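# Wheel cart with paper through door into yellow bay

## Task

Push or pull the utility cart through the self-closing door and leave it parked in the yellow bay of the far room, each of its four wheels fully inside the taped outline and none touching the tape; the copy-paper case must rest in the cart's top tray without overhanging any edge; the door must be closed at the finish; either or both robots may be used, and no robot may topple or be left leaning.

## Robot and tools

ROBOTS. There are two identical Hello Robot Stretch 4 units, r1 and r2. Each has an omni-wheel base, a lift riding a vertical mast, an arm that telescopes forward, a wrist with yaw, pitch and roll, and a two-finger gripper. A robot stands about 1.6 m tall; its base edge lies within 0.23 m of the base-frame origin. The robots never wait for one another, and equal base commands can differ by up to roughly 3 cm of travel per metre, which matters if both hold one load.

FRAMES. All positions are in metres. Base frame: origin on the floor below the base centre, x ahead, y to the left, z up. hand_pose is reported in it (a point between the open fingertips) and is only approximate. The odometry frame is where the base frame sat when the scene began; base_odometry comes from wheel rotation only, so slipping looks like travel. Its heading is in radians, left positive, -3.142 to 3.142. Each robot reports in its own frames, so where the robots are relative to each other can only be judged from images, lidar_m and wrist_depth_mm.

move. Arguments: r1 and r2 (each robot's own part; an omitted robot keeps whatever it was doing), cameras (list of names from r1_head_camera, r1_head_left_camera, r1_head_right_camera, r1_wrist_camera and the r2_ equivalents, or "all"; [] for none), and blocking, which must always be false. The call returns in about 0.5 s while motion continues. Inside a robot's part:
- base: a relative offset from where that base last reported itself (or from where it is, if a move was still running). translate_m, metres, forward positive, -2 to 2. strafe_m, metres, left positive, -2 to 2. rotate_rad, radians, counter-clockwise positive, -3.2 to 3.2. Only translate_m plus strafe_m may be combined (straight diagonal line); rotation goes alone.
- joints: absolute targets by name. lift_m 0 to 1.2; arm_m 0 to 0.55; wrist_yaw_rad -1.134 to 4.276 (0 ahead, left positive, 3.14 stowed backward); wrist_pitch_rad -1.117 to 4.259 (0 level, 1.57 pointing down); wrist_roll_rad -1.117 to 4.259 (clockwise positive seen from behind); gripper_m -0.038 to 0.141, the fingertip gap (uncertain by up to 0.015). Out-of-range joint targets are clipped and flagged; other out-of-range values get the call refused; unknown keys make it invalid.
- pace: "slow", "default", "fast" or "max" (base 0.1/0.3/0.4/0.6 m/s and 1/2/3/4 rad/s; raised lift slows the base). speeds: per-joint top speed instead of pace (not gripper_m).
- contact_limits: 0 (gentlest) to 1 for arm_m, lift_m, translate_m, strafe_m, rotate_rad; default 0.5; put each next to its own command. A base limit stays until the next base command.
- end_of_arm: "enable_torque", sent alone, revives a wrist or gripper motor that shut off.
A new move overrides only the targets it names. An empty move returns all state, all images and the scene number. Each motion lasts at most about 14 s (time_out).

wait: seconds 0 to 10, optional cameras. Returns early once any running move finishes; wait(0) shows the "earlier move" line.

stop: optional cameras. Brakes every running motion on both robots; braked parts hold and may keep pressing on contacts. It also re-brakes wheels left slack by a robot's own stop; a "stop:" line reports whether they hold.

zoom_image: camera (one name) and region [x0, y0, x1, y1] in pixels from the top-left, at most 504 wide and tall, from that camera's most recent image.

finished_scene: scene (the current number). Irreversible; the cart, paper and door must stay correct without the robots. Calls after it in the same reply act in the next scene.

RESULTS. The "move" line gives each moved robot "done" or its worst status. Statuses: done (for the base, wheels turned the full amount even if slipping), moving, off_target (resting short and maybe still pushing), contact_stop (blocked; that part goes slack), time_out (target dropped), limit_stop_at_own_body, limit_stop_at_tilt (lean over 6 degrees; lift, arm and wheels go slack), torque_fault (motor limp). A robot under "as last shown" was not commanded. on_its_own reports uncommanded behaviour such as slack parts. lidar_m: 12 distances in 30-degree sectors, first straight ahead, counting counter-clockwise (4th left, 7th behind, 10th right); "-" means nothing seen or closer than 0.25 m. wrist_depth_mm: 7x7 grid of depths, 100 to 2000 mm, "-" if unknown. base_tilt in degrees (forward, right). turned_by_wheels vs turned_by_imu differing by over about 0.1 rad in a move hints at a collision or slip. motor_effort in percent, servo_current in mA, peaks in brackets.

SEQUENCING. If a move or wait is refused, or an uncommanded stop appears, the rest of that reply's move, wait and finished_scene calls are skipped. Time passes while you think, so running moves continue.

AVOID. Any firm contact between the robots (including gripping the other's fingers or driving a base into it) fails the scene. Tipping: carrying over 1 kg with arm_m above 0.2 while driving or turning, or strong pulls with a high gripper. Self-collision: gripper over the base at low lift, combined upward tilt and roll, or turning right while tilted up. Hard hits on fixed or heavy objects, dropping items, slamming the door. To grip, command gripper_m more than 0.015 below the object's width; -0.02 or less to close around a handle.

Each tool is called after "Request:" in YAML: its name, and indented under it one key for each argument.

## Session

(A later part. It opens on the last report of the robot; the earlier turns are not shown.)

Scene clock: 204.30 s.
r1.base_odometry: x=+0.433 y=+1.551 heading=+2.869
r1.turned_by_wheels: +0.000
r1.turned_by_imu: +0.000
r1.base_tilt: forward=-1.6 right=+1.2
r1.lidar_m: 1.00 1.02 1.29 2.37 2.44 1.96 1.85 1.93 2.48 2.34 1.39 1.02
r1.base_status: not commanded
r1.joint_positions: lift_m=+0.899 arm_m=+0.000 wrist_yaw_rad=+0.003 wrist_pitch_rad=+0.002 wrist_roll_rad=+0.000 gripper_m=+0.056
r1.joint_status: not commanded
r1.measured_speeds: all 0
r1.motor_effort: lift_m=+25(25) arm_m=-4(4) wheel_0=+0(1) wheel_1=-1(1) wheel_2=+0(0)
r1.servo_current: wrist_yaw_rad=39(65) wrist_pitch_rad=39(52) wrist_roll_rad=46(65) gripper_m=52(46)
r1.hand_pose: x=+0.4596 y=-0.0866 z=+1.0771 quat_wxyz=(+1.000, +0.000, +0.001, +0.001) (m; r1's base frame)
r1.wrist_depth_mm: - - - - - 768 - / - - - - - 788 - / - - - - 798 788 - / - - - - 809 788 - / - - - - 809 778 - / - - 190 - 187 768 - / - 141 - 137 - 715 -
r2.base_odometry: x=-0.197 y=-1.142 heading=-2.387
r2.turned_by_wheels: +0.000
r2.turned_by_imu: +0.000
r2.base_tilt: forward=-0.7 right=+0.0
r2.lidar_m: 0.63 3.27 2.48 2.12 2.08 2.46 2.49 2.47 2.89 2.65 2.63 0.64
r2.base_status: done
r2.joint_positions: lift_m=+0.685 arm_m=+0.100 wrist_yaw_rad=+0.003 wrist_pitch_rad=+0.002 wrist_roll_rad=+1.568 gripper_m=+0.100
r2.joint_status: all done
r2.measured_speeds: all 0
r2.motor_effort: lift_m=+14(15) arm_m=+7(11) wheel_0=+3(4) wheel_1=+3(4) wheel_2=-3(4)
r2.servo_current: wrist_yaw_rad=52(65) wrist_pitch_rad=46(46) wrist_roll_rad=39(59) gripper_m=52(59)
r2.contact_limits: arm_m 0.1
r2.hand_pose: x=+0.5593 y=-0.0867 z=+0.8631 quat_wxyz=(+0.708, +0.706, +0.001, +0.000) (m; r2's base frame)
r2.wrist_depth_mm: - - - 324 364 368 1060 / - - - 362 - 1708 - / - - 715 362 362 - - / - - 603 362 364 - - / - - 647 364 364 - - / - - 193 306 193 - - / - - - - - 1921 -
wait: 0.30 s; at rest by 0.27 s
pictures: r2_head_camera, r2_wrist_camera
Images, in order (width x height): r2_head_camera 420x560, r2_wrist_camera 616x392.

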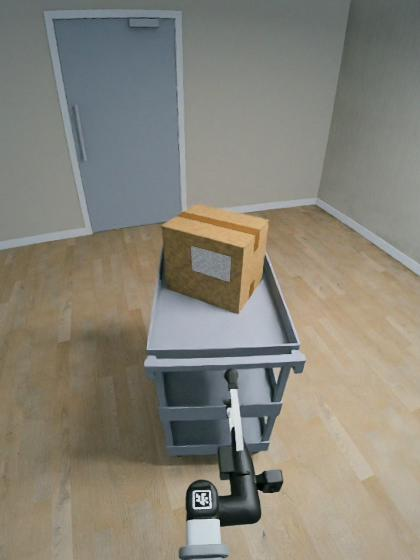

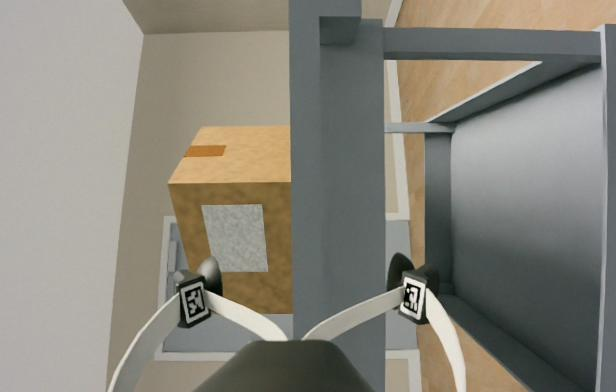

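Request:
move:
  blocking: false
  r2: {"joints":{"arm_m":0.178},"speeds":{"arm_m":0.15},"contact_limits":{"arm_m":0.0}}

Request:
wait:
  seconds: 1.2

Request:
wait:
  seconds: 0.3
  cameras: ["r2_head_camera","r2_wrist_camera"]

Scene clock: 209.97 s.
move: r2 moving
r1: as last shown
r1.base_tilt: forward=-1.6 right=+1.3
r1.lidar_m: 0.99 1.03 1.27 2.35 2.42 1.94 1.85 1.90 2.46 2.33 1.41 1.03
r1.motor_effort: lift_m=+25(25) arm_m=-4(4) wheel_0=+1(1) wheel_1=-1(1) wheel_2=+0(0)
r1.servo_current: wrist_yaw_rad=52(65) wrist_pitch_rad=39(46) wrist_roll_rad=39(65) gripper_m=46(52)
r1.wrist_depth_mm: - - - - - 778 - / - - - - - 778 - / - - - - 798 788 - / - - - - 798 798 - / - - - - 798 778 - / - - 190 - 187 768 - / - 141 - 137 - 732 -
r2.base_odometry: x=-0.197 y=-1.142 heading=-2.387
r2.turned_by_wheels: +0.000
r2.turned_by_imu: +0.000
r2.base_tilt: forward=-0.7 right=+0.1
r2.lidar_m: 0.61 3.28 2.46 2.11 2.09 2.43 2.48 2.49 2.89 2.63 2.65 0.66
r2.base_status: not commanded
r2.joint_positions: lift_m=+0.685 arm_m=+0.147 wrist_yaw_rad=+0.003 wrist_pitch_rad=+0.002 wrist_roll_rad=+1.568 gripper_m=+0.100
r2.joint_status: arm_m moving
r2.measured_speeds: translate_m=+0.000 strafe_m=+0.000 rotate_rad=+0.000 lift_m=+0.000 arm_m=+0.150 wrist_yaw_rad=+0.000 wrist_pitch_rad=+0.000 wrist_roll_rad=+0.000
r2.motor_effort: lift_m=+14(14) arm_m=+6(10) wheel_0=+3(4) wheel_1=+3(3) wheel_2=-4(4)
r2.servo_current: wrist_yaw_rad=46(52) wrist_pitch_rad=39(46) wrist_roll_rad=59(59) gripper_m=52(52)
r2.contact_limits: arm_m 0
r2.hand_pose: x=+0.6067 y=-0.0867 z=+0.8631 quat_wxyz=(+0.708, +0.706, +0.001, +0.000) (m; r2's base frame)
r2.wrist_depth_mm: - - - 294 324 325 322 / - - - 317 315 1708 - / - - 668 319 319 904 - / - - 559 320 320 917 - / - - 597 322 320 - - / - - 195 260 193 - - / - - - - - 1921 -
pictures: none

Scene clock: 210.63 s.
earlier move: r2 done
r1.base_odometry: x=+0.433 y=+1.551 heading=+2.869
r1.turned_by_wheels: +0.000
r1.turned_by_imu: +0.000
r1.base_tilt: forward=-1.6 right=+1.3
r1.lidar_m: 1.00 1.01 1.23 2.35 2.43 1.96 1.85 1.91 2.47 2.34 1.39 1.05
r1.base_status: not commanded
r1.joint_positions: lift_m=+0.899 arm_m=+0.000 wrist_yaw_rad=+0.003 wrist_pitch_rad=+0.002 wrist_roll_rad=+0.000 gripper_m=+0.056
r1.joint_status: not commanded
r1.measured_speeds: all 0
r1.motor_effort: lift_m=+25(25) arm_m=-4(4) wheel_0=+1(1) wheel_1=-1(1) wheel_2=+0(0)
r1.servo_current: wrist_yaw_rad=72(72) wrist_pitch_rad=52(52) wrist_roll_rad=39(65) gripper_m=39(52)
r1.hand_pose: x=+0.4596 y=-0.0866 z=+1.0771 quat_wxyz=(+1.000, +0.000, +0.001, +0.001) (m; r1's base frame)
r1.wrist_depth_mm: - - - - - 778 - / - - - - - 788 - / - - - - 798 788 - / - - - - 798 809 - / - - - - 809 788 - / - - 190 - 187 759 - / - 140 - 136 - 732 -
r2.base_odometry: x=-0.197 y=-1.142 heading=-2.387
r2.turned_by_wheels: +0.000
r2.turned_by_imu: +0.000
r2.base_tilt: forward=-0.7 right=+0.0
r2.lidar_m: 0.62 3.31 2.48 2.12 2.08 2.44 2.49 2.51 2.87 2.64 2.65 0.67
r2.base_status: not commanded
r2.joint_positions: lift_m=+0.685 arm_m=+0.178 wrist_yaw_rad=+0.003 wrist_pitch_rad=+0.002 wrist_roll_rad=+1.568 gripper_m=+0.100
r2.joint_status: all done
r2.measured_speeds: all 0
r2.motor_effort: lift_m=+14(14) arm_m=+7(10) wheel_0=+3(4) wheel_1=+3(3) wheel_2=-3(4)
r2.servo_current: wrist_yaw_rad=52(59) wrist_pitch_rad=39(46) wrist_roll_rad=46(59) gripper_m=52(59)
r2.contact_limits: arm_m 0
r2.hand_pose: x=+0.6373 y=-0.0867 z=+0.8631 quat_wxyz=(+0.708, +0.706, +0.001, +0.000) (m; r2's base frame)
r2.wrist_depth_mm: - - - 224 283 1397 430 / - - - 283 283 1708 - / - - 627 285 285 - - / - - 521 286 285 891 - / - - 559 286 286 831 - / - - 195 227 194 - - / - - - - - 1863 -
wait: 0.67 of 1.2 s (r2 has come to rest)
pictures: none

Scene clock: 210.93 s.
r1.base_odometry: x=+0.433 y=+1.551 heading=+2.869
r1.turned_by_wheels: +0.000
r1.turned_by_imu: +0.000
r1.base_tilt: forward=-1.6 right=+1.3
r1.lidar_m: 0.98 1.01 1.27 2.35 2.42 1.97 1.85 1.93 2.47 2.33 1.38 1.01
r1.base_status: not commanded
r1.joint_positions: lift_m=+0.899 arm_m=+0.000 wrist_yaw_rad=+0.003 wrist_pitch_rad=+0.002 wrist_roll_rad=+0.000 gripper_m=+0.056
r1.joint_status: not commanded
r1.measured_speeds: all 0
r1.motor_effort: lift_m=+25(25) arm_m=-4(4) wheel_0=+0(1) wheel_1=-1(1) wheel_2=+0(0)
r1.servo_current: wrist_yaw_rad=65(72) wrist_pitch_rad=39(52) wrist_roll_rad=33(65) gripper_m=46(52)
r1.hand_pose: x=+0.4596 y=-0.0866 z=+1.0771 quat_wxyz=(+1.000, +0.000, +0.001, +0.001) (m; r1's base frame)
r1.wrist_depth_mm: - - - - - 778 - / - - - - - 778 - / - - - - 798 798 - / - - - - 809 788 - / - - - - 809 788 - / - - 190 - 187 759 - / - 140 - 136 - 723 -
r2.base_odometry: x=-0.197 y=-1.142 heading=-2.387
r2.turned_by_wheels: +0.000
r2.turned_by_imu: +0.000
r2.base_tilt: forward=-0.7 right=+0.1
r2.lidar_m: 0.62 3.25 2.47 2.11 2.07 2.43 2.49 2.49 2.87 2.65 2.66 0.67
r2.base_status: not commanded
r2.joint_positions: lift_m=+0.685 arm_m=+0.178 wrist_yaw_rad=+0.003 wrist_pitch_rad=+0.002 wrist_roll_rad=+1.568 gripper_m=+0.100
r2.joint_status: all done
r2.measured_speeds: all 0
r2.motor_effort: lift_m=+14(14) arm_m=+7(10) wheel_0=+3(4) wheel_1=+3(3) wheel_2=-4(4)
r2.servo_current: wrist_yaw_rad=52(59) wrist_pitch_rad=39(46) wrist_roll_rad=46(59) gripper_m=52(59)
r2.contact_limits: arm_m 0
r2.hand_pose: x=+0.6373 y=-0.0867 z=+0.8631 quat_wxyz=(+0.708, +0.706, +0.001, +0.000) (m; r2's base frame)
r2.wrist_depth_mm: - - - 224 283 1397 427 / - - - 282 285 1708 - / - - 621 285 286 - - / - - 525 285 286 878 - / - - 559 286 287 854 - / - - 195 227 193 - - / - - - - - 1863 -
wait: 0.30 s; at rest by 0.27 s
pictures: r2_head_camera, r2_wrist_camera
Images, in order (width x height): r2_head_camera 420x560, r2_wrist_camera 616x392.

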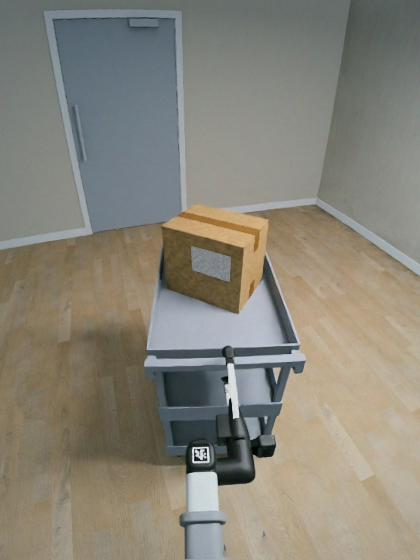

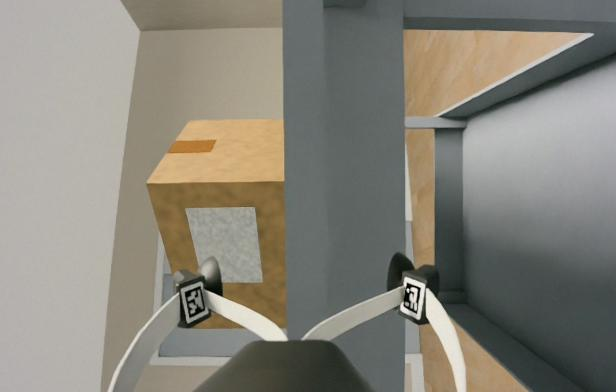

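Request:
move:
  blocking: false
  r2: {"joints":{"gripper_m":-0.01}}

Request:
wait:
  seconds: 1.5

Request:
wait:
  seconds: 0.3
  cameras: ["r2_head_camera","r2_wrist_camera"]

Scene clock: 216.70 s.
move: r2 moving
r1: as last shown
r1.lidar_m: 0.99 1.01 1.28 2.36 2.44 1.99 1.85 1.92 2.46 2.32 1.38 1.03
r1.motor_effort: lift_m=+25(25) arm_m=-4(4) wheel_0=+1(1) wheel_1=-1(1) wheel_2=+0(0)
r1.servo_current: wrist_yaw_rad=59(65) wrist_pitch_rad=39(46) wrist_roll_rad=33(59) gripper_m=46(46)
r1.wrist_depth_mm: - - - - - 768 - / - - - - - 778 - / - - - - 798 798 - / - - - - 798 788 - / - - - - 809 798 - / - - 190 - 187 768 - / - 141 - 137 - 723 -
r2.base_odometry: x=-0.197 y=-1.142 heading=-2.387
r2.turned_by_wheels: +0.000
r2.turned_by_imu: +0.000
r2.base_tilt: forward=-0.7 right=+0.1
r2.lidar_m: 0.62 3.26 2.47 2.10 2.08 2.45 2.48 2.49 2.89 2.66 2.64 0.67
r2.base_status: not commanded
r2.joint_positions: lift_m=+0.685 arm_m=+0.178 wrist_yaw_rad=+0.003 wrist_pitch_rad=+0.002 wrist_roll_rad=+1.568 gripper_m=+0.083
r2.joint_status: gripper_m moving
r2.measured_speeds: all 0
r2.motor_effort: lift_m=+14(14) arm_m=+7(7) wheel_0=+3(4) wheel_1=+3(3) wheel_2=-3(4)
r2.servo_current: wrist_yaw_rad=39(59) wrist_pitch_rad=46(46) wrist_roll_rad=52(52) gripper_m=98(98)
r2.contact_limits: arm_m 0
r2.hand_pose: x=+0.6373 y=-0.0867 z=+0.8631 quat_wxyz=(+0.708, +0.706, +0.001, +0.000) (m; r2's base frame)
r2.wrist_depth_mm: - - - 224 282 1430 430 / - - - 282 285 1661 - / - - 621 283 285 - - / - - 525 285 286 878 - / - - 554 286 287 842 - / - - 196 228 191 - - / - - - - - 1921 -
pictures: none

Scene clock: 218.07 s.
earlier move: r2 done
r1.base_odometry: x=+0.433 y=+1.551 heading=+2.869
r1.turned_by_wheels: +0.000
r1.turned_by_imu: +0.000
r1.base_tilt: forward=-1.6 right=+1.2
r1.lidar_m: 0.97 1.00 1.28 2.36 2.43 1.99 1.86 1.91 2.48 2.34 1.44 1.04
r1.base_status: not commanded
r1.joint_positions: lift_m=+0.899 arm_m=+0.000 wrist_yaw_rad=+0.003 wrist_pitch_rad=+0.002 wrist_roll_rad=+0.000 gripper_m=+0.056
r1.joint_status: not commanded
r1.measured_speeds: all 0
r1.motor_effort: lift_m=+25(25) arm_m=-4(4) wheel_0=+0(1) wheel_1=-1(1) wheel_2=+0(0)
r1.servo_current: wrist_yaw_rad=59(72) wrist_pitch_rad=46(52) wrist_roll_rad=46(65) gripper_m=46(46)
r1.hand_pose: x=+0.4596 y=-0.0866 z=+1.0771 quat_wxyz=(+1.000, +0.000, +0.001, +0.001) (m; r1's base frame)
r1.wrist_depth_mm: - - - - - 778 - / - - - - - 788 - / - - - - 798 788 - / - - - - 798 798 - / - - - - 809 788 - / - - 190 - 188 768 - / - 141 - 137 - 715 -
r2.base_odometry: x=-0.197 y=-1.142 heading=-2.387
r2.turned_by_wheels: +0.000
r2.turned_by_imu: +0.000
r2.base_tilt: forward=-0.7 right=+0.1
r2.lidar_m: 0.63 3.27 2.48 2.11 2.09 2.43 2.48 2.47 2.87 2.67 2.64 0.64
r2.base_status: not commanded
r2.joint_positions: lift_m=+0.685 arm_m=+0.178 wrist_yaw_rad=+0.003 wrist_pitch_rad=+0.002 wrist_roll_rad=+1.568 gripper_m=-0.008
r2.joint_status: all done
r2.measured_speeds: all 0
r2.motor_effort: lift_m=+14(14) arm_m=+6(7) wheel_0=+3(4) wheel_1=+3(4) wheel_2=-3(4)
r2.servo_current: wrist_yaw_rad=33(59) wrist_pitch_rad=39(46) wrist_roll_rad=39(59) gripper_m=124(208)
r2.contact_limits: arm_m 0
r2.hand_pose: x=+0.6374 y=-0.0867 z=+0.8631 quat_wxyz=(+0.708, +0.706, +0.001, +0.000) (m; r2's base frame)
r2.wrist_depth_mm: - - - 218 277 1576 430 / - - - 219 279 1708 - / - - 609 220 279 - - / - - 512 279 282 878 - / - - 569 224 282 891 - / - - 186 224 180 - - / - - - - - 1756 -
wait: 1.37 of 1.5 s (r2 has come to rest)
pictures: none

Scene clock: 218.37 s.
r1.base_odometry: x=+0.433 y=+1.551 heading=+2.869
r1.turned_by_wheels: +0.000
r1.turned_by_imu: +0.000
r1.base_tilt: forward=-1.6 right=+1.3
r1.lidar_m: 0.97 1.02 1.27 2.38 2.46 1.98 1.85 1.94 2.46 2.34 1.38 1.05
r1.base_status: not commanded
r1.joint_positions: lift_m=+0.899 arm_m=+0.000 wrist_yaw_rad=+0.003 wrist_pitch_rad=+0.002 wrist_roll_rad=+0.000 gripper_m=+0.056
r1.joint_status: not commanded
r1.measured_speeds: all 0
r1.motor_effort: lift_m=+25(25) arm_m=-4(4) wheel_0=+1(1) wheel_1=-1(1) wheel_2=+0(0)
r1.servo_current: wrist_yaw_rad=52(72) wrist_pitch_rad=39(52) wrist_roll_rad=52(65) gripper_m=46(46)
r1.hand_pose: x=+0.4596 y=-0.0866 z=+1.0771 quat_wxyz=(+1.000, +0.000, +0.001, +0.001) (m; r1's base frame)
r1.wrist_depth_mm: - - - - - 768 - / - - - - - 778 - / - - - - 798 788 - / - - - - 798 788 - / - - - - 809 798 - / - - 191 - 187 759 - / - 140 - 137 - 723 -
r2.base_odometry: x=-0.197 y=-1.142 heading=-2.387
r2.turned_by_wheels: +0.000
r2.turned_by_imu: +0.000
r2.base_tilt: forward=-0.7 right=+0.0
r2.lidar_m: 0.64 3.28 2.47 2.11 2.08 2.46 2.51 2.50 2.87 2.64 2.65 0.66
r2.base_status: not commanded
r2.joint_positions: lift_m=+0.685 arm_m=+0.178 wrist_yaw_rad=+0.003 wrist_pitch_rad=+0.002 wrist_roll_rad=+1.568 gripper_m=-0.008
r2.joint_status: all done
r2.measured_speeds: all 0
r2.motor_effort: lift_m=+14(14) arm_m=+6(7) wheel_0=+3(4) wheel_1=+3(4) wheel_2=-3(4)
r2.servo_current: wrist_yaw_rad=52(59) wrist_pitch_rad=46(46) wrist_roll_rad=39(59) gripper_m=130(208)
r2.contact_limits: arm_m 0
r2.hand_pose: x=+0.6374 y=-0.0867 z=+0.8631 quat_wxyz=(+0.708, +0.706, +0.001, +0.000) (m; r2's base frame)
r2.wrist_depth_mm: - - - 218 277 1576 430 / - - - 220 278 1708 - / - - 609 221 279 - - / - - 521 281 282 891 - / - - 569 223 282 891 - / - - 186 224 180 - - / - - - - - 1756 -
wait: 0.30 s; at rest by 0.27 s
pictures: r2_head_camera, r2_wrist_camera
Images, in order (width x height): r2_head_camera 420x560, r2_wrist_camera 616x392.

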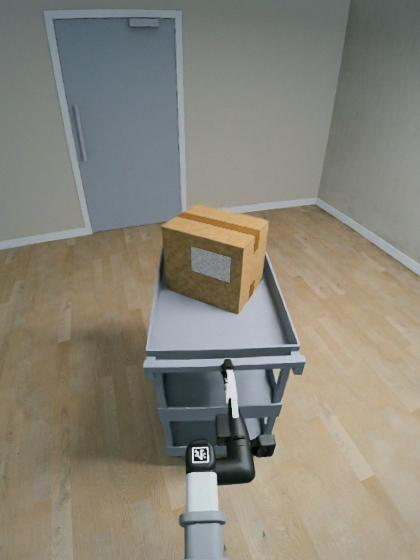

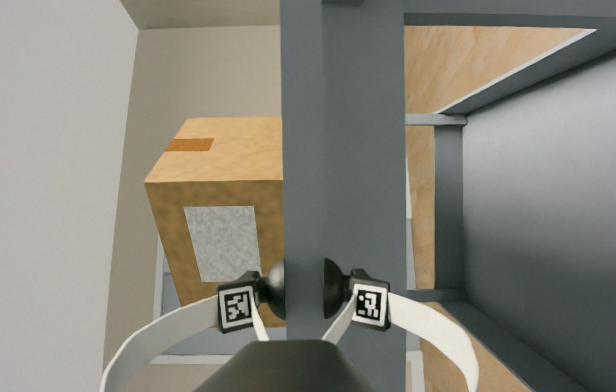

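Request:
move:
  blocking: false
  r2: {"base":{"rotate_rad":0.06},"pace":"slow"}

Request:
wait:
  seconds: 2

Request:
move:
  blocking: false
  r2: {"base":{"strafe_m":-0.143},"pace":"slow"}

Request:
wait:
  seconds: 4

Request:
move:
  blocking: false
  r2: {"base":{"rotate_rad":0.1},"pace":"slow"}

Request:
wait:
  seconds: 2

Request:
wait:
  seconds: 0.3
  cameras: ["r2_head_camera","r2_wrist_camera"]

Scene clock: 251.73 s.
move: r2 moving
r1: as last shown
r1.lidar_m: 0.97 1.02 1.27 2.37 2.45 1.98 1.84 1.90 2.47 2.34 1.39 1.02
r1.motor_effort: lift_m=+25(25) arm_m=-4(4) wheel_0=+0(1) wheel_1=-1(1) wheel_2=+0(0)
r1.servo_current: wrist_yaw_rad=59(65) wrist_pitch_rad=39(52) wrist_roll_rad=33(59) gripper_m=39(46)
r1.wrist_depth_mm: - - - - - 768 - / - - - - - 788 - / - - - - 798 778 - / - - - - 809 788 - / - - - - 798 788 - / - - 190 - 187 759 - / - 141 - 137 - 715 -
r2.base_odometry: x=-0.197 y=-1.142 heading=-2.327
r2.turned_by_wheels: +0.059
r2.turned_by_imu: +0.058
r2.base_tilt: forward=-0.6 right=+0.1
r2.lidar_m: 0.62 3.28 2.37 2.11 2.10 2.52 2.48 2.50 2.97 2.65 2.66 0.64
r2.base_status: rotate_rad moving
r2.joint_positions: lift_m=+0.685 arm_m=+0.178 wrist_yaw_rad=-0.004 wrist_pitch_rad=+0.002 wrist_roll_rad=+1.568 gripper_m=-0.009
r2.joint_status: not commanded
r2.measured_speeds: translate_m=+0.000 strafe_m=+0.001 rotate_rad=+0.015 lift_m=+0.000 arm_m=+0.000 wrist_yaw_rad=+0.021 wrist_pitch_rad=+0.000 wrist_roll_rad=+0.000
r2.motor_effort: lift_m=+14(14) arm_m=+6(6) wheel_0=-6(10) wheel_1=-3(9) wheel_2=-8(11)
r2.servo_current: wrist_yaw_rad=46(46) wrist_pitch_rad=39(46) wrist_roll_rad=46(52) gripper_m=111(130)
r2.contact_limits: arm_m 0
r2.hand_pose: x=+0.6368 y=-0.0886 z=+0.8631 quat_wxyz=(+0.708, +0.706, -0.001, -0.002) (m; r2's base frame)
r2.wrist_depth_mm: - - - 204 259 1708 1182 / - - - 207 264 820 - / - - 539 211 270 854 - / - - 521 216 274 866 - / - - 591 218 281 - - / - - 187 221 180 - - / - - - - - 1618 504
pictures: none

Scene clock: 252.03 s.
earlier move: r2 done
r1.base_odometry: x=+0.433 y=+1.551 heading=+2.869
r1.turned_by_wheels: +0.000
r1.turned_by_imu: +0.000
r1.base_tilt: forward=-1.6 right=+1.3
r1.lidar_m: 0.99 1.02 1.26 2.36 2.42 1.98 1.85 1.90 2.49 2.34 1.41 1.05
r1.base_status: not commanded
r1.joint_positions: lift_m=+0.899 arm_m=+0.000 wrist_yaw_rad=+0.003 wrist_pitch_rad=+0.002 wrist_roll_rad=+0.000 gripper_m=+0.056
r1.joint_status: not commanded
r1.measured_speeds: all 0
r1.motor_effort: lift_m=+25(25) arm_m=-4(4) wheel_0=+1(1) wheel_1=-1(1) wheel_2=+0(0)
r1.servo_current: wrist_yaw_rad=39(65) wrist_pitch_rad=39(52) wrist_roll_rad=52(65) gripper_m=39(46)
r1.hand_pose: x=+0.4596 y=-0.0866 z=+1.0771 quat_wxyz=(+1.000, +0.000, +0.001, +0.001) (m; r1's base frame)
r1.wrist_depth_mm: - - - - - 768 - / - - - - - 778 - / - - - - 788 788 - / - - - - 809 788 - / - - - - 809 788 - / - - 191 - 188 759 - / - 141 - 137 - 723 -
r2.base_odometry: x=-0.197 y=-1.142 heading=-2.327
r2.turned_by_wheels: +0.000
r2.turned_by_imu: +0.000
r2.base_tilt: forward=-0.6 right=+0.1
r2.lidar_m: 0.62 3.26 2.40 2.11 2.12 2.54 2.47 2.48 2.95 2.62 2.65 0.62
r2.base_status: done
r2.joint_positions: lift_m=+0.685 arm_m=+0.178 wrist_yaw_rad=-0.003 wrist_pitch_rad=+0.002 wrist_roll_rad=+1.568 gripper_m=-0.009
r2.joint_status: not commanded
r2.measured_speeds: all 0
r2.motor_effort: lift_m=+14(14) arm_m=+6(6) wheel_0=-1(10) wheel_1=-2(9) wheel_2=-7(11)
r2.servo_current: wrist_yaw_rad=65(65) wrist_pitch_rad=39(46) wrist_roll_rad=39(59) gripper_m=111(130)
r2.contact_limits: arm_m 0
r2.hand_pose: x=+0.6369 y=-0.0883 z=+0.8631 quat_wxyz=(+0.708, +0.706, +0.000, -0.002) (m; r2's base frame)
r2.wrist_depth_mm: - - - 204 260 1708 1160 / - - - 208 265 820 - / - - 535 211 271 854 - / - - 521 215 273 866 - / - - 597 220 278 - - / - - 187 220 180 - - / - - - - - 1618 504
wait: 0.30 of 2 s (r2 has come to rest)
pictures: none

Scene clock: 252.53 s.
move: r2 moving
r1: as last shown
r1.base_tilt: forward=-1.6 right=+1.2
r1.lidar_m: 0.97 1.02 1.25 2.37 2.45 1.98 1.84 1.93 2.49 2.32 1.41 1.03
r1.servo_current: wrist_yaw_rad=52(65) wrist_pitch_rad=39(52) wrist_roll_rad=39(52) gripper_m=39(46)
r1.wrist_depth_mm: - - - - - 778 - / - - - - - 778 - / - - - - 798 778 - / - - - - 798 798 - / - - - - 798 798 - / - - 190 - 188 759 - / - 141 - 137 - 723 -
r2.base_odometry: x=-0.207 y=-1.133 heading=-2.327
r2.turned_by_wheels: +0.000
r2.turned_by_imu: +0.001
r2.base_tilt: forward=-0.7 right=+0.1
r2.lidar_m: 0.62 3.31 2.41 2.12 2.10 2.54 2.47 2.51 2.94 2.63 2.63 0.64
r2.base_status: strafe_m moving
r2.joint_positions: lift_m=+0.685 arm_m=+0.178 wrist_yaw_rad=-0.001 wrist_pitch_rad=+0.002 wrist_roll_rad=+1.568 gripper_m=-0.009
r2.joint_status: not commanded
r2.measured_speeds: translate_m=-0.001 strafe_m=-0.057 rotate_rad=+0.003 lift_m=+0.000 arm_m=+0.000 wrist_yaw_rad=+0.008 wrist_pitch_rad=+0.000 wrist_roll_rad=+0.000
r2.motor_effort: lift_m=+14(14) arm_m=+5(6) wheel_0=+11(11) wheel_1=-6(9) wheel_2=+0(6)
r2.servo_current: wrist_yaw_rad=39(65) wrist_pitch_rad=39(46) wrist_roll_rad=39(59) gripper_m=111(117)
r2.contact_limits: arm_m 0
r2.hand_pose: x=+0.6371 y=-0.0878 z=+0.8631 quat_wxyz=(+0.708, +0.706, +0.000, -0.001) (m; r2's base frame)
r2.wrist_depth_mm: - - - 204 259 1708 1160 / - - - 207 264 831 - / - - 535 211 271 854 - / - - 521 215 274 866 - / - - 591 219 279 - - / - - 188 220 179 - - / - - - - - 1576 512
pictures: none

Scene clock: 254.60 s.
earlier move: r2 done
r1.base_odometry: x=+0.433 y=+1.551 heading=+2.869
r1.turned_by_wheels: +0.000
r1.turned_by_imu: +0.000
r1.base_tilt: forward=-1.6 right=+1.3
r1.lidar_m: 0.98 1.02 1.27 2.37 2.43 1.97 1.85 1.93 2.46 2.34 1.40 1.03
r1.base_status: not commanded
r1.joint_positions: lift_m=+0.899 arm_m=+0.000 wrist_yaw_rad=+0.003 wrist_pitch_rad=+0.002 wrist_roll_rad=+0.000 gripper_m=+0.056
r1.joint_status: not commanded
r1.measured_speeds: all 0
r1.motor_effort: lift_m=+25(25) arm_m=-4(4) wheel_0=+0(1) wheel_1=-1(1) wheel_2=+0(0)
r1.servo_current: wrist_yaw_rad=52(65) wrist_pitch_rad=39(52) wrist_roll_rad=59(72) gripper_m=46(46)
r1.hand_pose: x=+0.4596 y=-0.0866 z=+1.0771 quat_wxyz=(+1.000, +0.000, +0.001, +0.001) (m; r1's base frame)
r1.wrist_depth_mm: - - - - - 778 - / - - - - - 778 - / - - - - 798 788 - / - - - - 788 788 - / - - - - 809 798 - / - - 190 - 187 759 - / - 141 - 137 - 732 -
r2.base_odometry: x=-0.301 y=-1.044 heading=-2.327
r2.turned_by_wheels: +0.000
r2.turned_by_imu: +0.001
r2.base_tilt: forward=-0.7 right=+0.1
r2.lidar_m: 0.60 3.30 2.56 2.25 2.24 2.67 2.45 2.47 2.85 2.49 2.51 0.65
r2.base_status: done
r2.joint_positions: lift_m=+0.685 arm_m=+0.178 wrist_yaw_rad=+0.003 wrist_pitch_rad=+0.002 wrist_roll_rad=+1.568 gripper_m=-0.009
r2.joint_status: not commanded
r2.measured_speeds: all 0
r2.motor_effort: lift_m=+14(14) arm_m=+6(6) wheel_0=+7(13) wheel_1=-3(9) wheel_2=+0(6)
r2.servo_current: wrist_yaw_rad=59(65) wrist_pitch_rad=39(46) wrist_roll_rad=39(65) gripper_m=111(117)
r2.contact_limits: arm_m 0
r2.hand_pose: x=+0.6375 y=-0.0864 z=+0.8631 quat_wxyz=(+0.708, +0.706, +0.002, +0.001) (m; r2's base frame)
r2.wrist_depth_mm: - - - 233 294 309 309 / - - - 229 290 1708 535 / - - - 228 289 820 - / - - 517 285 286 - - / - - 544 224 282 866 - / - - 187 220 179 842 - / - - 640 - - - -
wait: 2.07 of 4 s (r2 has come to rest)
pictures: none

Scene clock: 255.10 s.
move: r2 moving
r1: as last shown
r1.lidar_m: 0.98 1.03 1.27 2.37 2.44 1.97 1.85 1.91 2.47 2.33 1.39 1.03
r1.servo_current: wrist_yaw_rad=52(65) wrist_pitch_rad=39(46) wrist_roll_rad=39(59) gripper_m=46(46)
r1.wrist_depth_mm: - - - - - 788 - / - - - - - 778 - / - - - - 798 788 - / - - - - 798 788 - / - - - - 798 788 - / - - 190 - 187 778 - / - 140 - 137 - 723 -
r2.base_odometry: x=-0.301 y=-1.044 heading=-2.237
r2.turned_by_wheels: +0.090
r2.turned_by_imu: +0.087
r2.base_tilt: forward=-0.6 right=+0.1
r2.lidar_m: 0.62 3.37 2.45 2.23 2.21 2.70 2.45 2.49 2.73 2.49 2.51 0.66
r2.base_status: rotate_rad moving
r2.joint_positions: lift_m=+0.685 arm_m=+0.178 wrist_yaw_rad=-0.007 wrist_pitch_rad=+0.002 wrist_roll_rad=+1.568 gripper_m=-0.009
r2.joint_status: not commanded
r2.measured_speeds: translate_m=+0.000 strafe_m=+0.001 rotate_rad=+0.160 lift_m=+0.000 arm_m=+0.000 wrist_yaw_rad=+0.011 wrist_pitch_rad=+0.000 wrist_roll_rad=+0.000
r2.motor_effort: lift_m=+14(14) arm_m=+7(7) wheel_0=-9(15) wheel_1=-7(9) wheel_2=-10(13)
r2.servo_current: wrist_yaw_rad=59(59) wrist_pitch_rad=39(39) wrist_roll_rad=52(52) gripper_m=104(111)
r2.contact_limits: arm_m 0
r2.hand_pose: x=+0.6365 y=-0.0895 z=+0.8631 quat_wxyz=(+0.708, +0.706, -0.002, -0.003) (m; r2's base frame)
r2.wrist_depth_mm: - - - 211 270 1618 1118 / - - - 214 272 1618 - / - - 569 216 276 866 - / - - 517 218 277 878 - / - - 574 220 279 - - / - - 187 220 179 - - / - - - - - 1618 -
pictures: none

Scene clock: 255.53 s.
earlier move: r2 done
r1.base_odometry: x=+0.433 y=+1.551 heading=+2.869
r1.turned_by_wheels: +0.000
r1.turned_by_imu: +0.000
r1.base_tilt: forward=-1.6 right=+1.3
r1.lidar_m: 1.00 1.01 1.25 2.37 2.44 1.95 1.83 1.89 2.48 2.33 1.38 1.05
r1.base_status: not commanded
r1.joint_positions: lift_m=+0.899 arm_m=+0.000 wrist_yaw_rad=+0.003 wrist_pitch_rad=+0.002 wrist_roll_rad=+0.000 gripper_m=+0.056
r1.joint_status: not commanded
r1.measured_speeds: all 0
r1.motor_effort: lift_m=+25(25) arm_m=-4(4) wheel_0=+0(1) wheel_1=-1(1) wheel_2=+0(0)
r1.servo_current: wrist_yaw_rad=39(65) wrist_pitch_rad=39(52) wrist_roll_rad=39(59) gripper_m=39(46)
r1.hand_pose: x=+0.4596 y=-0.0866 z=+1.0771 quat_wxyz=(+1.000, +0.000, +0.001, +0.001) (m; r1's base frame)
r1.wrist_depth_mm: - - - - - 778 - / - - - - - 778 - / - - - - 809 788 - / - - - - 798 788 - / - - - - 798 798 - / - - 191 - 188 778 - / - 140 - 136 - 723 -
r2.base_odometry: x=-0.301 y=-1.044 heading=-2.228
r2.turned_by_wheels: +0.009
r2.turned_by_imu: +0.009
r2.base_tilt: forward=-0.7 right=+0.1
r2.lidar_m: 0.64 3.39 2.44 2.23 2.21 2.67 2.44 2.50 2.71 2.50 2.54 0.63
r2.base_status: done
r2.joint_positions: lift_m=+0.685 arm_m=+0.178 wrist_yaw_rad=-0.001 wrist_pitch_rad=+0.002 wrist_roll_rad=+1.568 gripper_m=-0.009
r2.joint_status: not commanded
r2.measured_speeds: all 0
r2.motor_effort: lift_m=+14(14) arm_m=+6(7) wheel_0=-1(15) wheel_1=-2(9) wheel_2=-4(13)
r2.servo_current: wrist_yaw_rad=39(59) wrist_pitch_rad=39(46) wrist_roll_rad=52(59) gripper_m=104(111)
r2.contact_limits: arm_m 0
r2.hand_pose: x=+0.6371 y=-0.0876 z=+0.8631 quat_wxyz=(+0.708, +0.706, +0.000, -0.001) (m; r2's base frame)
r2.wrist_depth_mm: - - - 205 260 1618 1138 / - - - 209 266 854 - / - - 535 213 270 866 - / - - 521 216 276 878 - / - - 591 219 277 - - / - - 187 220 180 - - / - - - - - 1576 -
wait: 0.43 of 2 s (r2 has come to rest)
pictures: none

Scene clock: 255.83 s.
r1.base_odometry: x=+0.433 y=+1.551 heading=+2.869
r1.turned_by_wheels: +0.000
r1.turned_by_imu: +0.000
r1.base_tilt: forward=-1.6 right=+1.3
r1.lidar_m: 0.99 1.02 1.27 2.37 2.45 1.95 1.85 1.93 2.46 2.32 1.39 1.04
r1.base_status: not commanded
r1.joint_positions: lift_m=+0.899 arm_m=+0.000 wrist_yaw_rad=+0.003 wrist_pitch_rad=+0.002 wrist_roll_rad=+0.000 gripper_m=+0.056
r1.joint_status: not commanded
r1.measured_speeds: all 0
r1.motor_effort: lift_m=+25(25) arm_m=-4(4) wheel_0=+1(1) wheel_1=-1(1) wheel_2=+0(0)
r1.servo_current: wrist_yaw_rad=59(65) wrist_pitch_rad=39(52) wrist_roll_rad=59(59) gripper_m=39(46)
r1.hand_pose: x=+0.4596 y=-0.0866 z=+1.0771 quat_wxyz=(+1.000, +0.000, +0.001, +0.001) (m; r1's base frame)
r1.wrist_depth_mm: - - - - - 768 - / - - - - - 788 - / - - - - 798 788 - / - - - - 798 788 - / - - - - 798 788 - / - - 190 - 187 768 - / - 141 - 137 - 732 -
r2.base_odometry: x=-0.301 y=-1.044 heading=-2.228
r2.turned_by_wheels: +0.000
r2.turned_by_imu: +0.000
r2.base_tilt: forward=-0.7 right=+0.1
r2.lidar_m: 0.63 3.41 2.41 2.23 2.26 2.68 2.45 2.50 2.72 2.50 2.56 0.65
r2.base_status: done
r2.joint_positions: lift_m=+0.685 arm_m=+0.178 wrist_yaw_rad=-0.001 wrist_pitch_rad=+0.002 wrist_roll_rad=+1.568 gripper_m=-0.009
r2.joint_status: not commanded
r2.measured_speeds: all 0
r2.motor_effort: lift_m=+14(14) arm_m=+6(7) wheel_0=-1(15) wheel_1=-3(9) wheel_2=-4(13)
r2.servo_current: wrist_yaw_rad=39(59) wrist_pitch_rad=39(46) wrist_roll_rad=52(59) gripper_m=104(111)
r2.contact_limits: arm_m 0
r2.hand_pose: x=+0.6371 y=-0.0876 z=+0.8631 quat_wxyz=(+0.708, +0.706, +0.000, -0.001) (m; r2's base frame)
r2.wrist_depth_mm: - - - 206 262 1708 1182 / - - - 209 266 854 - / - - 535 212 270 854 - / - - 521 215 276 866 - / - - 585 220 281 - - / - - 187 220 180 - - / - - - - - 1618 -
wait: 0.30 s; at rest by 0.27 s
pictures: r2_head_camera, r2_wrist_camera
Images, in order (width x height): r2_head_camera 420x560, r2_wrist_camera 616x392.

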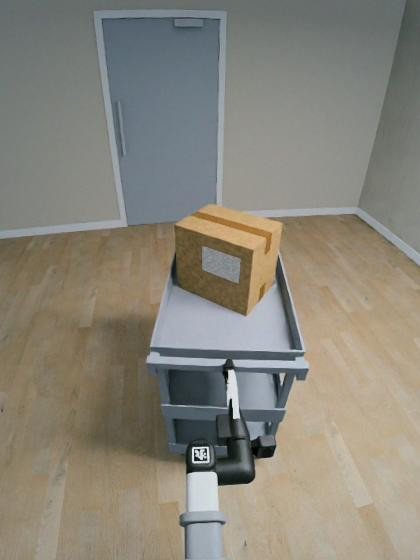

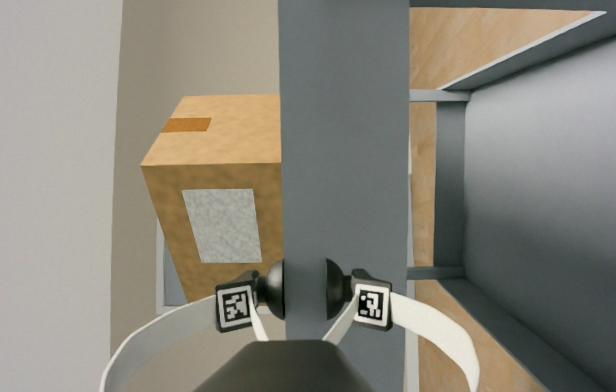

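Request:
move:
  blocking: false
  r2: {"base":{"strafe_m":-0.143},"pace":"slow"}

Request:
wait:
  seconds: 4

Request:
move:
  blocking: false
  r2: {"base":{"rotate_rad":0.1},"pace":"slow"}

Request:
wait:
  seconds: 2

Request:
move:
  blocking: false
  r2: {"base":{"strafe_m":-0.143},"pace":"slow"}

Request:
wait:
  seconds: 4

Request:
move:
  blocking: false
  r2: {"base":{"rotate_rad":0.05},"pace":"slow"}

Request:
wait:
  seconds: 2

Request:
wait:
  seconds: 0.3
  cameras: ["r2_head_camera","r2_wrist_camera"]

Scene clock: 263.27 s.
move: r2 moving
r1: as last shown
r1.lidar_m: 0.99 1.01 1.26 2.37 2.47 1.98 1.86 1.93 2.46 2.34 1.41 1.04
r1.servo_current: wrist_yaw_rad=52(65) wrist_pitch_rad=52(52) wrist_roll_rad=46(65) gripper_m=39(46)
r1.wrist_depth_mm: - - - - - 778 - / - - - - - 778 - / - - - - 798 778 - / - - - - 809 768 - / - - - - 809 798 - / - - 190 - 187 750 - / - 140 - 136 - 715 -
r2.base_odometry: x=-0.312 y=-1.036 heading=-2.228
r2.turned_by_wheels: +0.000
r2.turned_by_imu: +0.001
r2.base_tilt: forward=-0.7 right=+0.0
r2.lidar_m: 0.64 3.39 2.45 2.25 2.25 2.65 2.43 2.50 2.69 2.48 2.52 0.63
r2.base_status: strafe_m moving
r2.joint_positions: lift_m=+0.685 arm_m=+0.178 wrist_yaw_rad=+0.000 wrist_pitch_rad=+0.002 wrist_roll_rad=+1.568 gripper_m=-0.009
r2.joint_status: not commanded
r2.measured_speeds: translate_m=+0.000 strafe_m=-0.056 rotate_rad=-0.001 lift_m=+0.000 arm_m=+0.000 wrist_yaw_rad=+0.000 wrist_pitch_rad=+0.000 wrist_roll_rad=+0.000
r2.motor_effort: lift_m=+14(14) arm_m=+6(6) wheel_0=+12(15) wheel_1=-8(8) wheel_2=+0(3)
r2.servo_current: wrist_yaw_rad=59(59) wrist_pitch_rad=39(46) wrist_roll_rad=52(52) gripper_m=104(111)
r2.contact_limits: arm_m 0
r2.hand_pose: x=+0.6372 y=-0.0873 z=+0.8631 quat_wxyz=(+0.708, +0.706, +0.001, +0.000) (m; r2's base frame)
r2.wrist_depth_mm: - - - 205 262 1708 1182 / - - - 208 266 866 - / - - 544 212 272 866 - / - - 517 216 276 866 - / - - 585 220 279 - - / - - 188 221 180 - - / - - - - - 1708 -
pictures: none

Scene clock: 265.33 s.
earlier move: r2 done
r1.base_odometry: x=+0.433 y=+1.551 heading=+2.869
r1.turned_by_wheels: +0.000
r1.turned_by_imu: +0.000
r1.base_tilt: forward=-1.6 right=+1.2
r1.lidar_m: 0.98 1.02 1.26 2.35 2.44 1.99 1.86 1.90 2.47 2.34 1.41 1.02
r1.base_status: not commanded
r1.joint_positions: lift_m=+0.899 arm_m=+0.000 wrist_yaw_rad=+0.003 wrist_pitch_rad=+0.002 wrist_roll_rad=+0.000 gripper_m=+0.056
r1.joint_status: not commanded
r1.measured_speeds: all 0
r1.motor_effort: lift_m=+25(25) arm_m=-4(4) wheel_0=+0(1) wheel_1=-1(1) wheel_2=+0(0)
r1.servo_current: wrist_yaw_rad=33(65) wrist_pitch_rad=46(52) wrist_roll_rad=46(65) gripper_m=46(46)
r1.hand_pose: x=+0.4596 y=-0.0866 z=+1.0771 quat_wxyz=(+1.000, +0.000, +0.001, +0.001) (m; r1's base frame)
r1.wrist_depth_mm: - - - - - 768 - / - - - - - 788 - / - - - - 798 788 - / - - - - 798 809 - / - - - - 798 788 - / - - 190 - 187 759 - / - 141 - 136 - 715 -
r2.base_odometry: x=-0.414 y=-0.957 heading=-2.227
r2.turned_by_wheels: +0.000
r2.turned_by_imu: +0.001
r2.base_tilt: forward=-0.7 right=+0.1
r2.lidar_m: 0.61 3.42 2.58 2.39 2.39 2.65 2.45 2.50 2.57 2.35 2.38 0.67
r2.base_status: done
r2.joint_positions: lift_m=+0.685 arm_m=+0.178 wrist_yaw_rad=+0.002 wrist_pitch_rad=+0.002 wrist_roll_rad=+1.568 gripper_m=-0.009
r2.joint_status: not commanded
r2.measured_speeds: all 0
r2.motor_effort: lift_m=+14(14) arm_m=+6(7) wheel_0=+7(15) wheel_1=-3(8) wheel_2=+0(3)
r2.servo_current: wrist_yaw_rad=59(65) wrist_pitch_rad=46(46) wrist_roll_rad=46(59) gripper_m=104(111)
r2.contact_limits: arm_m 0
r2.hand_pose: x=+0.6373 y=-0.0868 z=+0.8631 quat_wxyz=(+0.708, +0.706, +0.001, +0.000) (m; r2's base frame)
r2.wrist_depth_mm: - - - 236 297 307 304 / - - - 232 293 1661 554 / - - - 229 289 831 - / - - 530 283 287 - - / - - 535 224 283 878 - / - - 188 220 180 831 - / - - 627 - - - -
wait: 2.07 of 4 s (r2 has come to rest)
pictures: none

Scene clock: 265.83 s.
move: r2 moving
r1: as last shown
r1.base_tilt: forward=-1.6 right=+1.3
r1.lidar_m: 1.00 1.03 1.26 2.35 2.45 1.96 1.86 1.95 2.47 2.33 1.38 1.05
r1.motor_effort: lift_m=+25(25) arm_m=-4(4) wheel_0=+1(1) wheel_1=-1(1) wheel_2=+0(0)
r1.servo_current: wrist_yaw_rad=46(65) wrist_pitch_rad=39(46) wrist_roll_rad=46(65) gripper_m=46(46)
r1.wrist_depth_mm: - - - - - 768 - / - - - - - 788 - / - - - - 798 788 - / - - - - 809 788 - / - - - - 809 788 - / - - 190 - 187 768 - / - 140 - 137 - 723 -
r2.base_odometry: x=-0.414 y=-0.957 heading=-2.137
r2.turned_by_wheels: +0.090
r2.turned_by_imu: +0.088
r2.base_tilt: forward=-0.7 right=+0.1
r2.lidar_m: 0.62 3.48 2.53 2.38 2.46 2.60 2.44 2.53 2.49 2.35 2.44 0.64
r2.base_status: rotate_rad moving
r2.joint_positions: lift_m=+0.685 arm_m=+0.178 wrist_yaw_rad=-0.006 wrist_pitch_rad=+0.002 wrist_roll_rad=+1.568 gripper_m=-0.009
r2.joint_status: not commanded
r2.measured_speeds: translate_m=+0.001 strafe_m=+0.002 rotate_rad=+0.161 lift_m=+0.000 arm_m=+0.000 wrist_yaw_rad=+0.037 wrist_pitch_rad=+0.000 wrist_roll_rad=+0.000
r2.motor_effort: lift_m=+14(14) arm_m=+7(7) wheel_0=-9(13) wheel_1=-5(9) wheel_2=-10(14)
r2.servo_current: wrist_yaw_rad=59(59) wrist_pitch_rad=39(46) wrist_roll_rad=52(52) gripper_m=104(111)
r2.contact_limits: arm_m 0
r2.hand_pose: x=+0.6365 y=-0.0893 z=+0.8631 quat_wxyz=(+0.708, +0.706, -0.002, -0.003) (m; r2's base frame)
r2.wrist_depth_mm: - - - 213 273 1576 1182 / - - - 215 273 1661 - / - - 591 216 276 878 - / - - 512 218 277 878 - / - - 564 219 278 878 - / - - 187 220 179 - - / - - - - - 1708 -
pictures: none

Scene clock: 266.30 s.
earlier move: r2 done
r1.base_odometry: x=+0.433 y=+1.551 heading=+2.869
r1.turned_by_wheels: +0.000
r1.turned_by_imu: +0.000
r1.base_tilt: forward=-1.6 right=+1.2
r1.lidar_m: 0.99 1.01 1.25 2.37 2.45 1.97 1.86 1.93 2.47 2.33 1.37 1.03
r1.base_status: not commanded
r1.joint_positions: lift_m=+0.899 arm_m=+0.000 wrist_yaw_rad=+0.003 wrist_pitch_rad=+0.002 wrist_roll_rad=+0.000 gripper_m=+0.056
r1.joint_status: not commanded
r1.measured_speeds: all 0
r1.motor_effort: lift_m=+25(25) arm_m=-4(4) wheel_0=+0(1) wheel_1=-1(1) wheel_2=+0(0)
r1.servo_current: wrist_yaw_rad=33(65) wrist_pitch_rad=46(46) wrist_roll_rad=52(65) gripper_m=46(52)
r1.hand_pose: x=+0.4596 y=-0.0866 z=+1.0771 quat_wxyz=(+1.000, +0.000, +0.001, +0.001) (m; r1's base frame)
r1.wrist_depth_mm: - - - - - 778 - / - - - - - 778 - / - - - - 798 788 - / - - - - 798 788 - / - - - - 809 788 - / - - 190 - 188 768 - / - 141 - 137 - 723 -
r2.base_odometry: x=-0.414 y=-0.957 heading=-2.128
r2.turned_by_wheels: +0.009
r2.turned_by_imu: +0.009
r2.base_tilt: forward=-0.7 right=+0.1
r2.lidar_m: 0.62 3.45 2.50 2.38 2.47 2.57 2.45 2.54 2.47 2.35 2.43 0.62
r2.base_status: done
r2.joint_positions: lift_m=+0.685 arm_m=+0.178 wrist_yaw_rad=+0.002 wrist_pitch_rad=+0.002 wrist_roll_rad=+1.568 gripper_m=-0.009
r2.joint_status: not commanded
r2.measured_speeds: all 0
r2.motor_effort: lift_m=+14(14) arm_m=+7(7) wheel_0=+1(13) wheel_1=-2(9) wheel_2=-2(14)
r2.servo_current: wrist_yaw_rad=46(59) wrist_pitch_rad=39(46) wrist_roll_rad=52(65) gripper_m=111(111)
r2.contact_limits: arm_m 0
r2.hand_pose: x=+0.6373 y=-0.0869 z=+0.8631 quat_wxyz=(+0.708, +0.706, +0.001, +0.000) (m; r2's base frame)
r2.wrist_depth_mm: - - - 207 264 1661 1160 / - - - 209 268 1576 - / - - 549 213 271 854 - / - - 517 215 276 891 - / - - 585 218 279 - - / - - 187 219 180 - - / - - - - - 1708 -
wait: 0.47 of 2 s (r2 has come to rest)
pictures: none

Scene clock: 266.80 s.
move: r2 moving
r1: as last shown
r1.base_tilt: forward=-1.6 right=+1.3
r1.lidar_m: 0.98 1.02 1.27 2.38 2.42 1.96 1.85 1.91 2.47 2.34 1.38 1.01
r1.motor_effort: lift_m=+25(25) arm_m=-4(4) wheel_0=+1(1) wheel_1=-1(1) wheel_2=+0(0)
r1.servo_current: wrist_yaw_rad=59(59) wrist_pitch_rad=39(46) wrist_roll_rad=39(65) gripper_m=46(46)
r1.wrist_depth_mm: - - - - - 768 - / - - - - - 778 - / - - - - 788 778 - / - - - - 798 798 - / - - - - 798 798 - / - - 190 - 187 768 - / - 140 - 137 - 732 -
r2.base_odometry: x=-0.426 y=-0.950 heading=-2.128
r2.turned_by_wheels: +0.000
r2.turned_by_imu: +0.000
r2.base_tilt: forward=-0.6 right=+0.1
r2.lidar_m: 0.61 3.48 2.52 2.39 2.48 2.57 2.43 2.55 2.46 2.34 2.44 0.65
r2.base_status: strafe_m moving
r2.joint_positions: lift_m=+0.685 arm_m=+0.178 wrist_yaw_rad=+0.002 wrist_pitch_rad=+0.002 wrist_roll_rad=+1.568 gripper_m=-0.009
r2.joint_status: not commanded
r2.measured_speeds: translate_m=+0.001 strafe_m=-0.056 rotate_rad=-0.004 lift_m=+0.000 arm_m=+0.000 wrist_yaw_rad=+0.000 wrist_pitch_rad=+0.000 wrist_roll_rad=+0.000
r2.motor_effort: lift_m=+14(14) arm_m=+6(7) wheel_0=+11(12) wheel_1=-7(9) wheel_2=+1(1)
r2.servo_current: wrist_yaw_rad=46(46) wrist_pitch_rad=46(46) wrist_roll_rad=46(52) gripper_m=111(111)
r2.contact_limits: arm_m 0
r2.hand_pose: x=+0.6373 y=-0.0869 z=+0.8631 quat_wxyz=(+0.708, +0.706, +0.001, +0.000) (m; r2's base frame)
r2.wrist_depth_mm: - - - 206 264 1661 1138 / - - - 209 265 1576 - / - - 549 212 272 866 - / - - 521 215 274 866 - / - - 580 218 278 - - / - - 188 219 180 - - / - - - - - 1576 -
pictures: none

Scene clock: 268.87 s.
earlier move: r2 done
r1.base_odometry: x=+0.433 y=+1.551 heading=+2.869
r1.turned_by_wheels: +0.000
r1.turned_by_imu: +0.000
r1.base_tilt: forward=-1.6 right=+1.3
r1.lidar_m: 1.00 1.02 1.29 2.37 2.42 1.96 1.84 1.94 2.47 2.32 1.38 1.04
r1.base_status: not commanded
r1.joint_positions: lift_m=+0.899 arm_m=+0.000 wrist_yaw_rad=+0.003 wrist_pitch_rad=+0.002 wrist_roll_rad=+0.000 gripper_m=+0.056
r1.joint_status: not commanded
r1.measured_speeds: all 0
r1.motor_effort: lift_m=+25(25) arm_m=-4(4) wheel_0=+1(1) wheel_1=-1(1) wheel_2=+0(0)
r1.servo_current: wrist_yaw_rad=39(59) wrist_pitch_rad=39(52) wrist_roll_rad=39(65) gripper_m=46(46)
r1.hand_pose: x=+0.4596 y=-0.0866 z=+1.0771 quat_wxyz=(+1.000, +0.000, +0.001, +0.001) (m; r1's base frame)
r1.wrist_depth_mm: - - - - - 778 - / - - - - - 778 - / - - - - 809 798 - / - - - - 809 788 - / - - - - 809 778 - / - - 190 - 187 759 - / - 140 - 137 - 723 -
r2.base_odometry: x=-0.535 y=-0.882 heading=-2.127
r2.turned_by_wheels: +0.000
r2.turned_by_imu: +0.001
r2.base_tilt: forward=-0.7 right=+0.0
r2.lidar_m: 0.58 3.50 2.67 2.49 2.62 2.55 2.44 2.53 2.35 2.22 2.28 0.67
r2.base_status: done
r2.joint_positions: lift_m=+0.685 arm_m=+0.178 wrist_yaw_rad=+0.002 wrist_pitch_rad=+0.002 wrist_roll_rad=+1.568 gripper_m=-0.009
r2.joint_status: not commanded
r2.measured_speeds: all 0
r2.motor_effort: lift_m=+14(14) arm_m=+7(7) wheel_0=+7(14) wheel_1=-2(9) wheel_2=+0(2)
r2.servo_current: wrist_yaw_rad=59(59) wrist_pitch_rad=39(46) wrist_roll_rad=46(59) gripper_m=104(117)
r2.contact_limits: arm_m 0
r2.hand_pose: x=+0.6373 y=-0.0868 z=+0.8631 quat_wxyz=(+0.708, +0.706, +0.001, +0.000) (m; r2's base frame)
r2.wrist_depth_mm: - - - 236 297 307 306 / - - - 232 294 1708 530 / - - - 229 290 831 - / - - 539 282 285 - - / - - 530 222 281 866 - / - - 188 216 180 854 - / - - 621 - 273 - -
wait: 2.07 of 4 s (r2 has come to rest)
pictures: none

Scene clock: 269.37 s.
move: r2 moving
r1: as last shown
r1.lidar_m: 0.98 1.02 1.26 2.38 2.45 1.96 1.86 1.92 2.47 2.34 1.38 1.03
r1.motor_effort: lift_m=+25(25) arm_m=-4(4) wheel_0=+0(1) wheel_1=-1(1) wheel_2=+0(0)
r1.servo_current: wrist_yaw_rad=46(65) wrist_pitch_rad=39(46) wrist_roll_rad=46(72) gripper_m=46(46)
r1.wrist_depth_mm: - - - - - 788 - / - - - - - 788 - / - - - - 798 788 - / - - - - 820 809 - / - - - - 798 788 - / - - 190 - 188 768 - / - 141 - 136 - 732 -
r2.base_odometry: x=-0.535 y=-0.882 heading=-2.078
r2.turned_by_wheels: +0.049
r2.turned_by_imu: +0.048
r2.base_tilt: forward=-0.7 right=+0.0
r2.lidar_m: 0.62 3.50 2.62 2.52 2.62 2.53 2.43 2.56 2.28 2.22 2.36 0.66
r2.base_status: rotate_rad moving
r2.joint_positions: lift_m=+0.685 arm_m=+0.178 wrist_yaw_rad=-0.003 wrist_pitch_rad=+0.002 wrist_roll_rad=+1.568 gripper_m=-0.009
r2.joint_status: not commanded
r2.measured_speeds: translate_m=+0.000 strafe_m=+0.000 rotate_rad=+0.000 lift_m=+0.000 arm_m=+0.000 wrist_yaw_rad=+0.025 wrist_pitch_rad=+0.000 wrist_roll_rad=+0.000
r2.motor_effort: lift_m=+14(14) arm_m=+7(7) wheel_0=-3(10) wheel_1=-4(7) wheel_2=-7(11)
r2.servo_current: wrist_yaw_rad=46(59) wrist_pitch_rad=39(52) wrist_roll_rad=52(59) gripper_m=111(117)
r2.contact_limits: arm_m 0
r2.hand_pose: x=+0.6369 y=-0.0882 z=+0.8631 quat_wxyz=(+0.708, +0.706, +0.000, -0.001) (m; r2's base frame)
r2.wrist_depth_mm: - - - 222 281 1336 410 / - - - 220 281 1708 - / - - 647 220 279 - - / - - 512 220 279 878 - / - - 549 220 281 878 - / - - 187 218 180 842 - / - - - - - 1808 -
pictures: none

Scene clock: 269.67 s.
earlier move: r2 done
r1.base_odometry: x=+0.433 y=+1.551 heading=+2.869
r1.turned_by_wheels: +0.000
r1.turned_by_imu: +0.000
r1.base_tilt: forward=-1.6 right=+1.3
r1.lidar_m: 1.00 1.03 1.26 2.36 2.45 1.98 1.84 1.91 2.47 2.33 1.39 1.02
r1.base_status: not commanded
r1.joint_positions: lift_m=+0.899 arm_m=+0.000 wrist_yaw_rad=+0.003 wrist_pitch_rad=+0.002 wrist_roll_rad=+0.000 gripper_m=+0.056
r1.joint_status: not commanded
r1.measured_speeds: all 0
r1.motor_effort: lift_m=+25(25) arm_m=-4(4) wheel_0=+1(1) wheel_1=-1(1) wheel_2=+0(0)
r1.servo_current: wrist_yaw_rad=46(65) wrist_pitch_rad=46(46) wrist_roll_rad=26(72) gripper_m=39(46)
r1.hand_pose: x=+0.4596 y=-0.0866 z=+1.0771 quat_wxyz=(+1.000, +0.000, +0.001, +0.001) (m; r1's base frame)
r1.wrist_depth_mm: - - - - - 778 - / - - - - - 788 - / - - - - 809 788 - / - - - - 798 788 - / - - - - 788 788 - / - - 190 - 187 768 - / - 140 - 136 - 715 -
r2.base_odometry: x=-0.535 y=-0.882 heading=-2.078
r2.turned_by_wheels: +0.000
r2.turned_by_imu: +0.000
r2.base_tilt: forward=-0.7 right=+0.1
r2.lidar_m: 0.60 3.50 2.61 2.49 2.64 2.54 2.42 2.58 2.29 2.21 2.34 0.64
r2.base_status: done
r2.joint_positions: lift_m=+0.685 arm_m=+0.178 wrist_yaw_rad=-0.002 wrist_pitch_rad=+0.002 wrist_roll_rad=+1.568 gripper_m=-0.009
r2.joint_status: not commanded
r2.measured_speeds: all 0
r2.motor_effort: lift_m=+14(14) arm_m=+7(7) wheel_0=-2(10) wheel_1=-4(7) wheel_2=-6(11)
r2.servo_current: wrist_yaw_rad=52(59) wrist_pitch_rad=46(52) wrist_roll_rad=52(59) gripper_m=104(117)
r2.contact_limits: arm_m 0
r2.hand_pose: x=+0.6369 y=-0.0879 z=+0.8631 quat_wxyz=(+0.708, +0.706, +0.000, -0.001) (m; r2's base frame)
r2.wrist_depth_mm: - - - 223 285 1366 407 / - - - 222 281 1708 500 / - - 647 220 281 831 - / - - 517 279 281 878 - / - - 549 219 279 878 - / - - 188 219 180 842 - / - - - - - 1708 -
wait: 0.30 of 2 s (r2 has come to rest)
pictures: none

Scene clock: 269.97 s.
r1.base_odometry: x=+0.433 y=+1.551 heading=+2.869
r1.turned_by_wheels: +0.000
r1.turned_by_imu: +0.000
r1.base_tilt: forward=-1.6 right=+1.2
r1.lidar_m: 0.99 1.02 1.27 2.36 2.45 1.97 1.86 1.91 2.46 2.34 1.39 1.03
r1.base_status: not commanded
r1.joint_positions: lift_m=+0.899 arm_m=+0.000 wrist_yaw_rad=+0.003 wrist_pitch_rad=+0.002 wrist_roll_rad=+0.000 gripper_m=+0.056
r1.joint_status: not commanded
r1.measured_speeds: all 0
r1.motor_effort: lift_m=+25(25) arm_m=-4(4) wheel_0=+1(1) wheel_1=-1(1) wheel_2=+0(0)
r1.servo_current: wrist_yaw_rad=46(65) wrist_pitch_rad=52(46) wrist_roll_rad=65(72) gripper_m=39(46)
r1.hand_pose: x=+0.4596 y=-0.0866 z=+1.0771 quat_wxyz=(+1.000, +0.000, +0.001, +0.001) (m; r1's base frame)
r1.wrist_depth_mm: - - - - - 788 - / - - - - - 768 - / - - - - 798 788 - / - - - - 809 788 - / - - - - 809 798 - / - - 190 - 188 759 - / - 140 - 137 - 723 -
r2.base_odometry: x=-0.535 y=-0.882 heading=-2.078
r2.turned_by_wheels: +0.000
r2.turned_by_imu: +0.000
r2.base_tilt: forward=-0.7 right=+0.1
r2.lidar_m: 0.61 3.49 2.62 2.52 2.63 2.53 2.42 2.57 2.31 2.21 2.35 0.67
r2.base_status: done
r2.joint_positions: lift_m=+0.685 arm_m=+0.178 wrist_yaw_rad=-0.002 wrist_pitch_rad=+0.002 wrist_roll_rad=+1.568 gripper_m=-0.009
r2.joint_status: not commanded
r2.measured_speeds: all 0
r2.motor_effort: lift_m=+14(14) arm_m=+7(7) wheel_0=-2(10) wheel_1=-4(7) wheel_2=-6(11)
r2.servo_current: wrist_yaw_rad=52(59) wrist_pitch_rad=39(52) wrist_roll_rad=39(59) gripper_m=104(117)
r2.contact_limits: arm_m 0
r2.hand_pose: x=+0.6369 y=-0.0879 z=+0.8631 quat_wxyz=(+0.708, +0.706, +0.000, -0.001) (m; r2's base frame)
r2.wrist_depth_mm: - - - 222 283 1366 402 / - - - 222 281 1708 504 / - - 661 221 281 831 - / - - 517 279 279 878 - / - - 554 220 279 866 - / - - 188 218 179 831 - / - - - - - 1708 -
wait: 0.30 s; at rest by 0.27 s
pictures: r2_head_camera, r2_wrist_camera
Images, in order (width x height): r2_head_camera 420x560, r2_wrist_camera 616x392.

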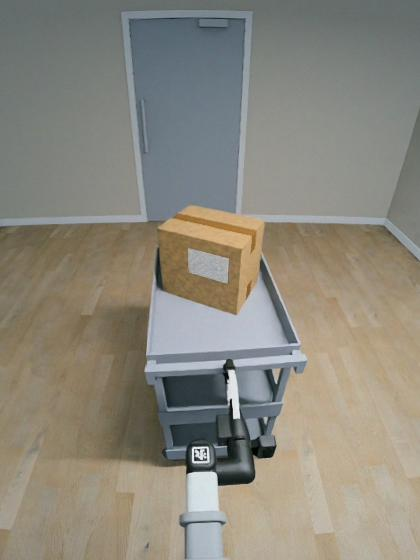

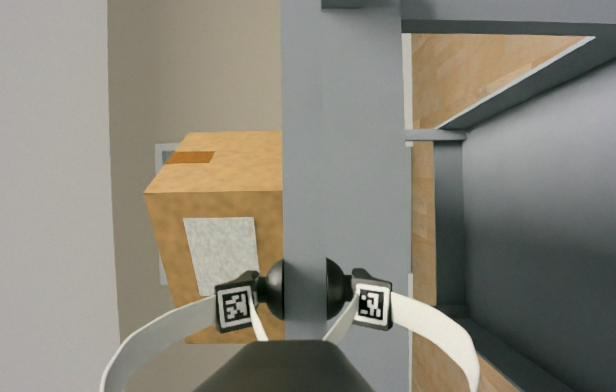

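Request:
zoom_image:
  camera: "r2_head_camera"
  region: [0, 0, 420, 380]

Request:
zoom_image:
  camera: "r2_head_camera"
  region: [110, 150, 330, 480]

Scaled by 1.200 from the camera's 420x560 image, which has a finer 1200x1600 frame.

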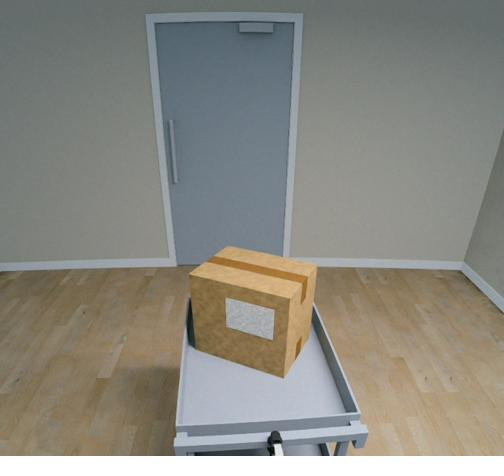

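Scaled by 1.527 from the camera's 420x560 image, which has a finer 1200x1600 frame.

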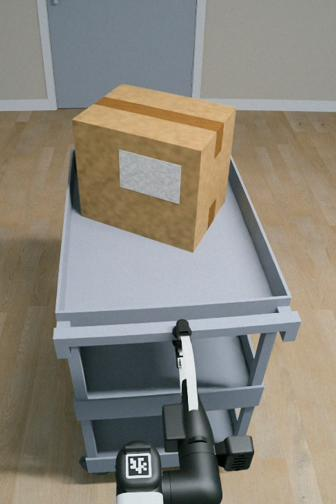

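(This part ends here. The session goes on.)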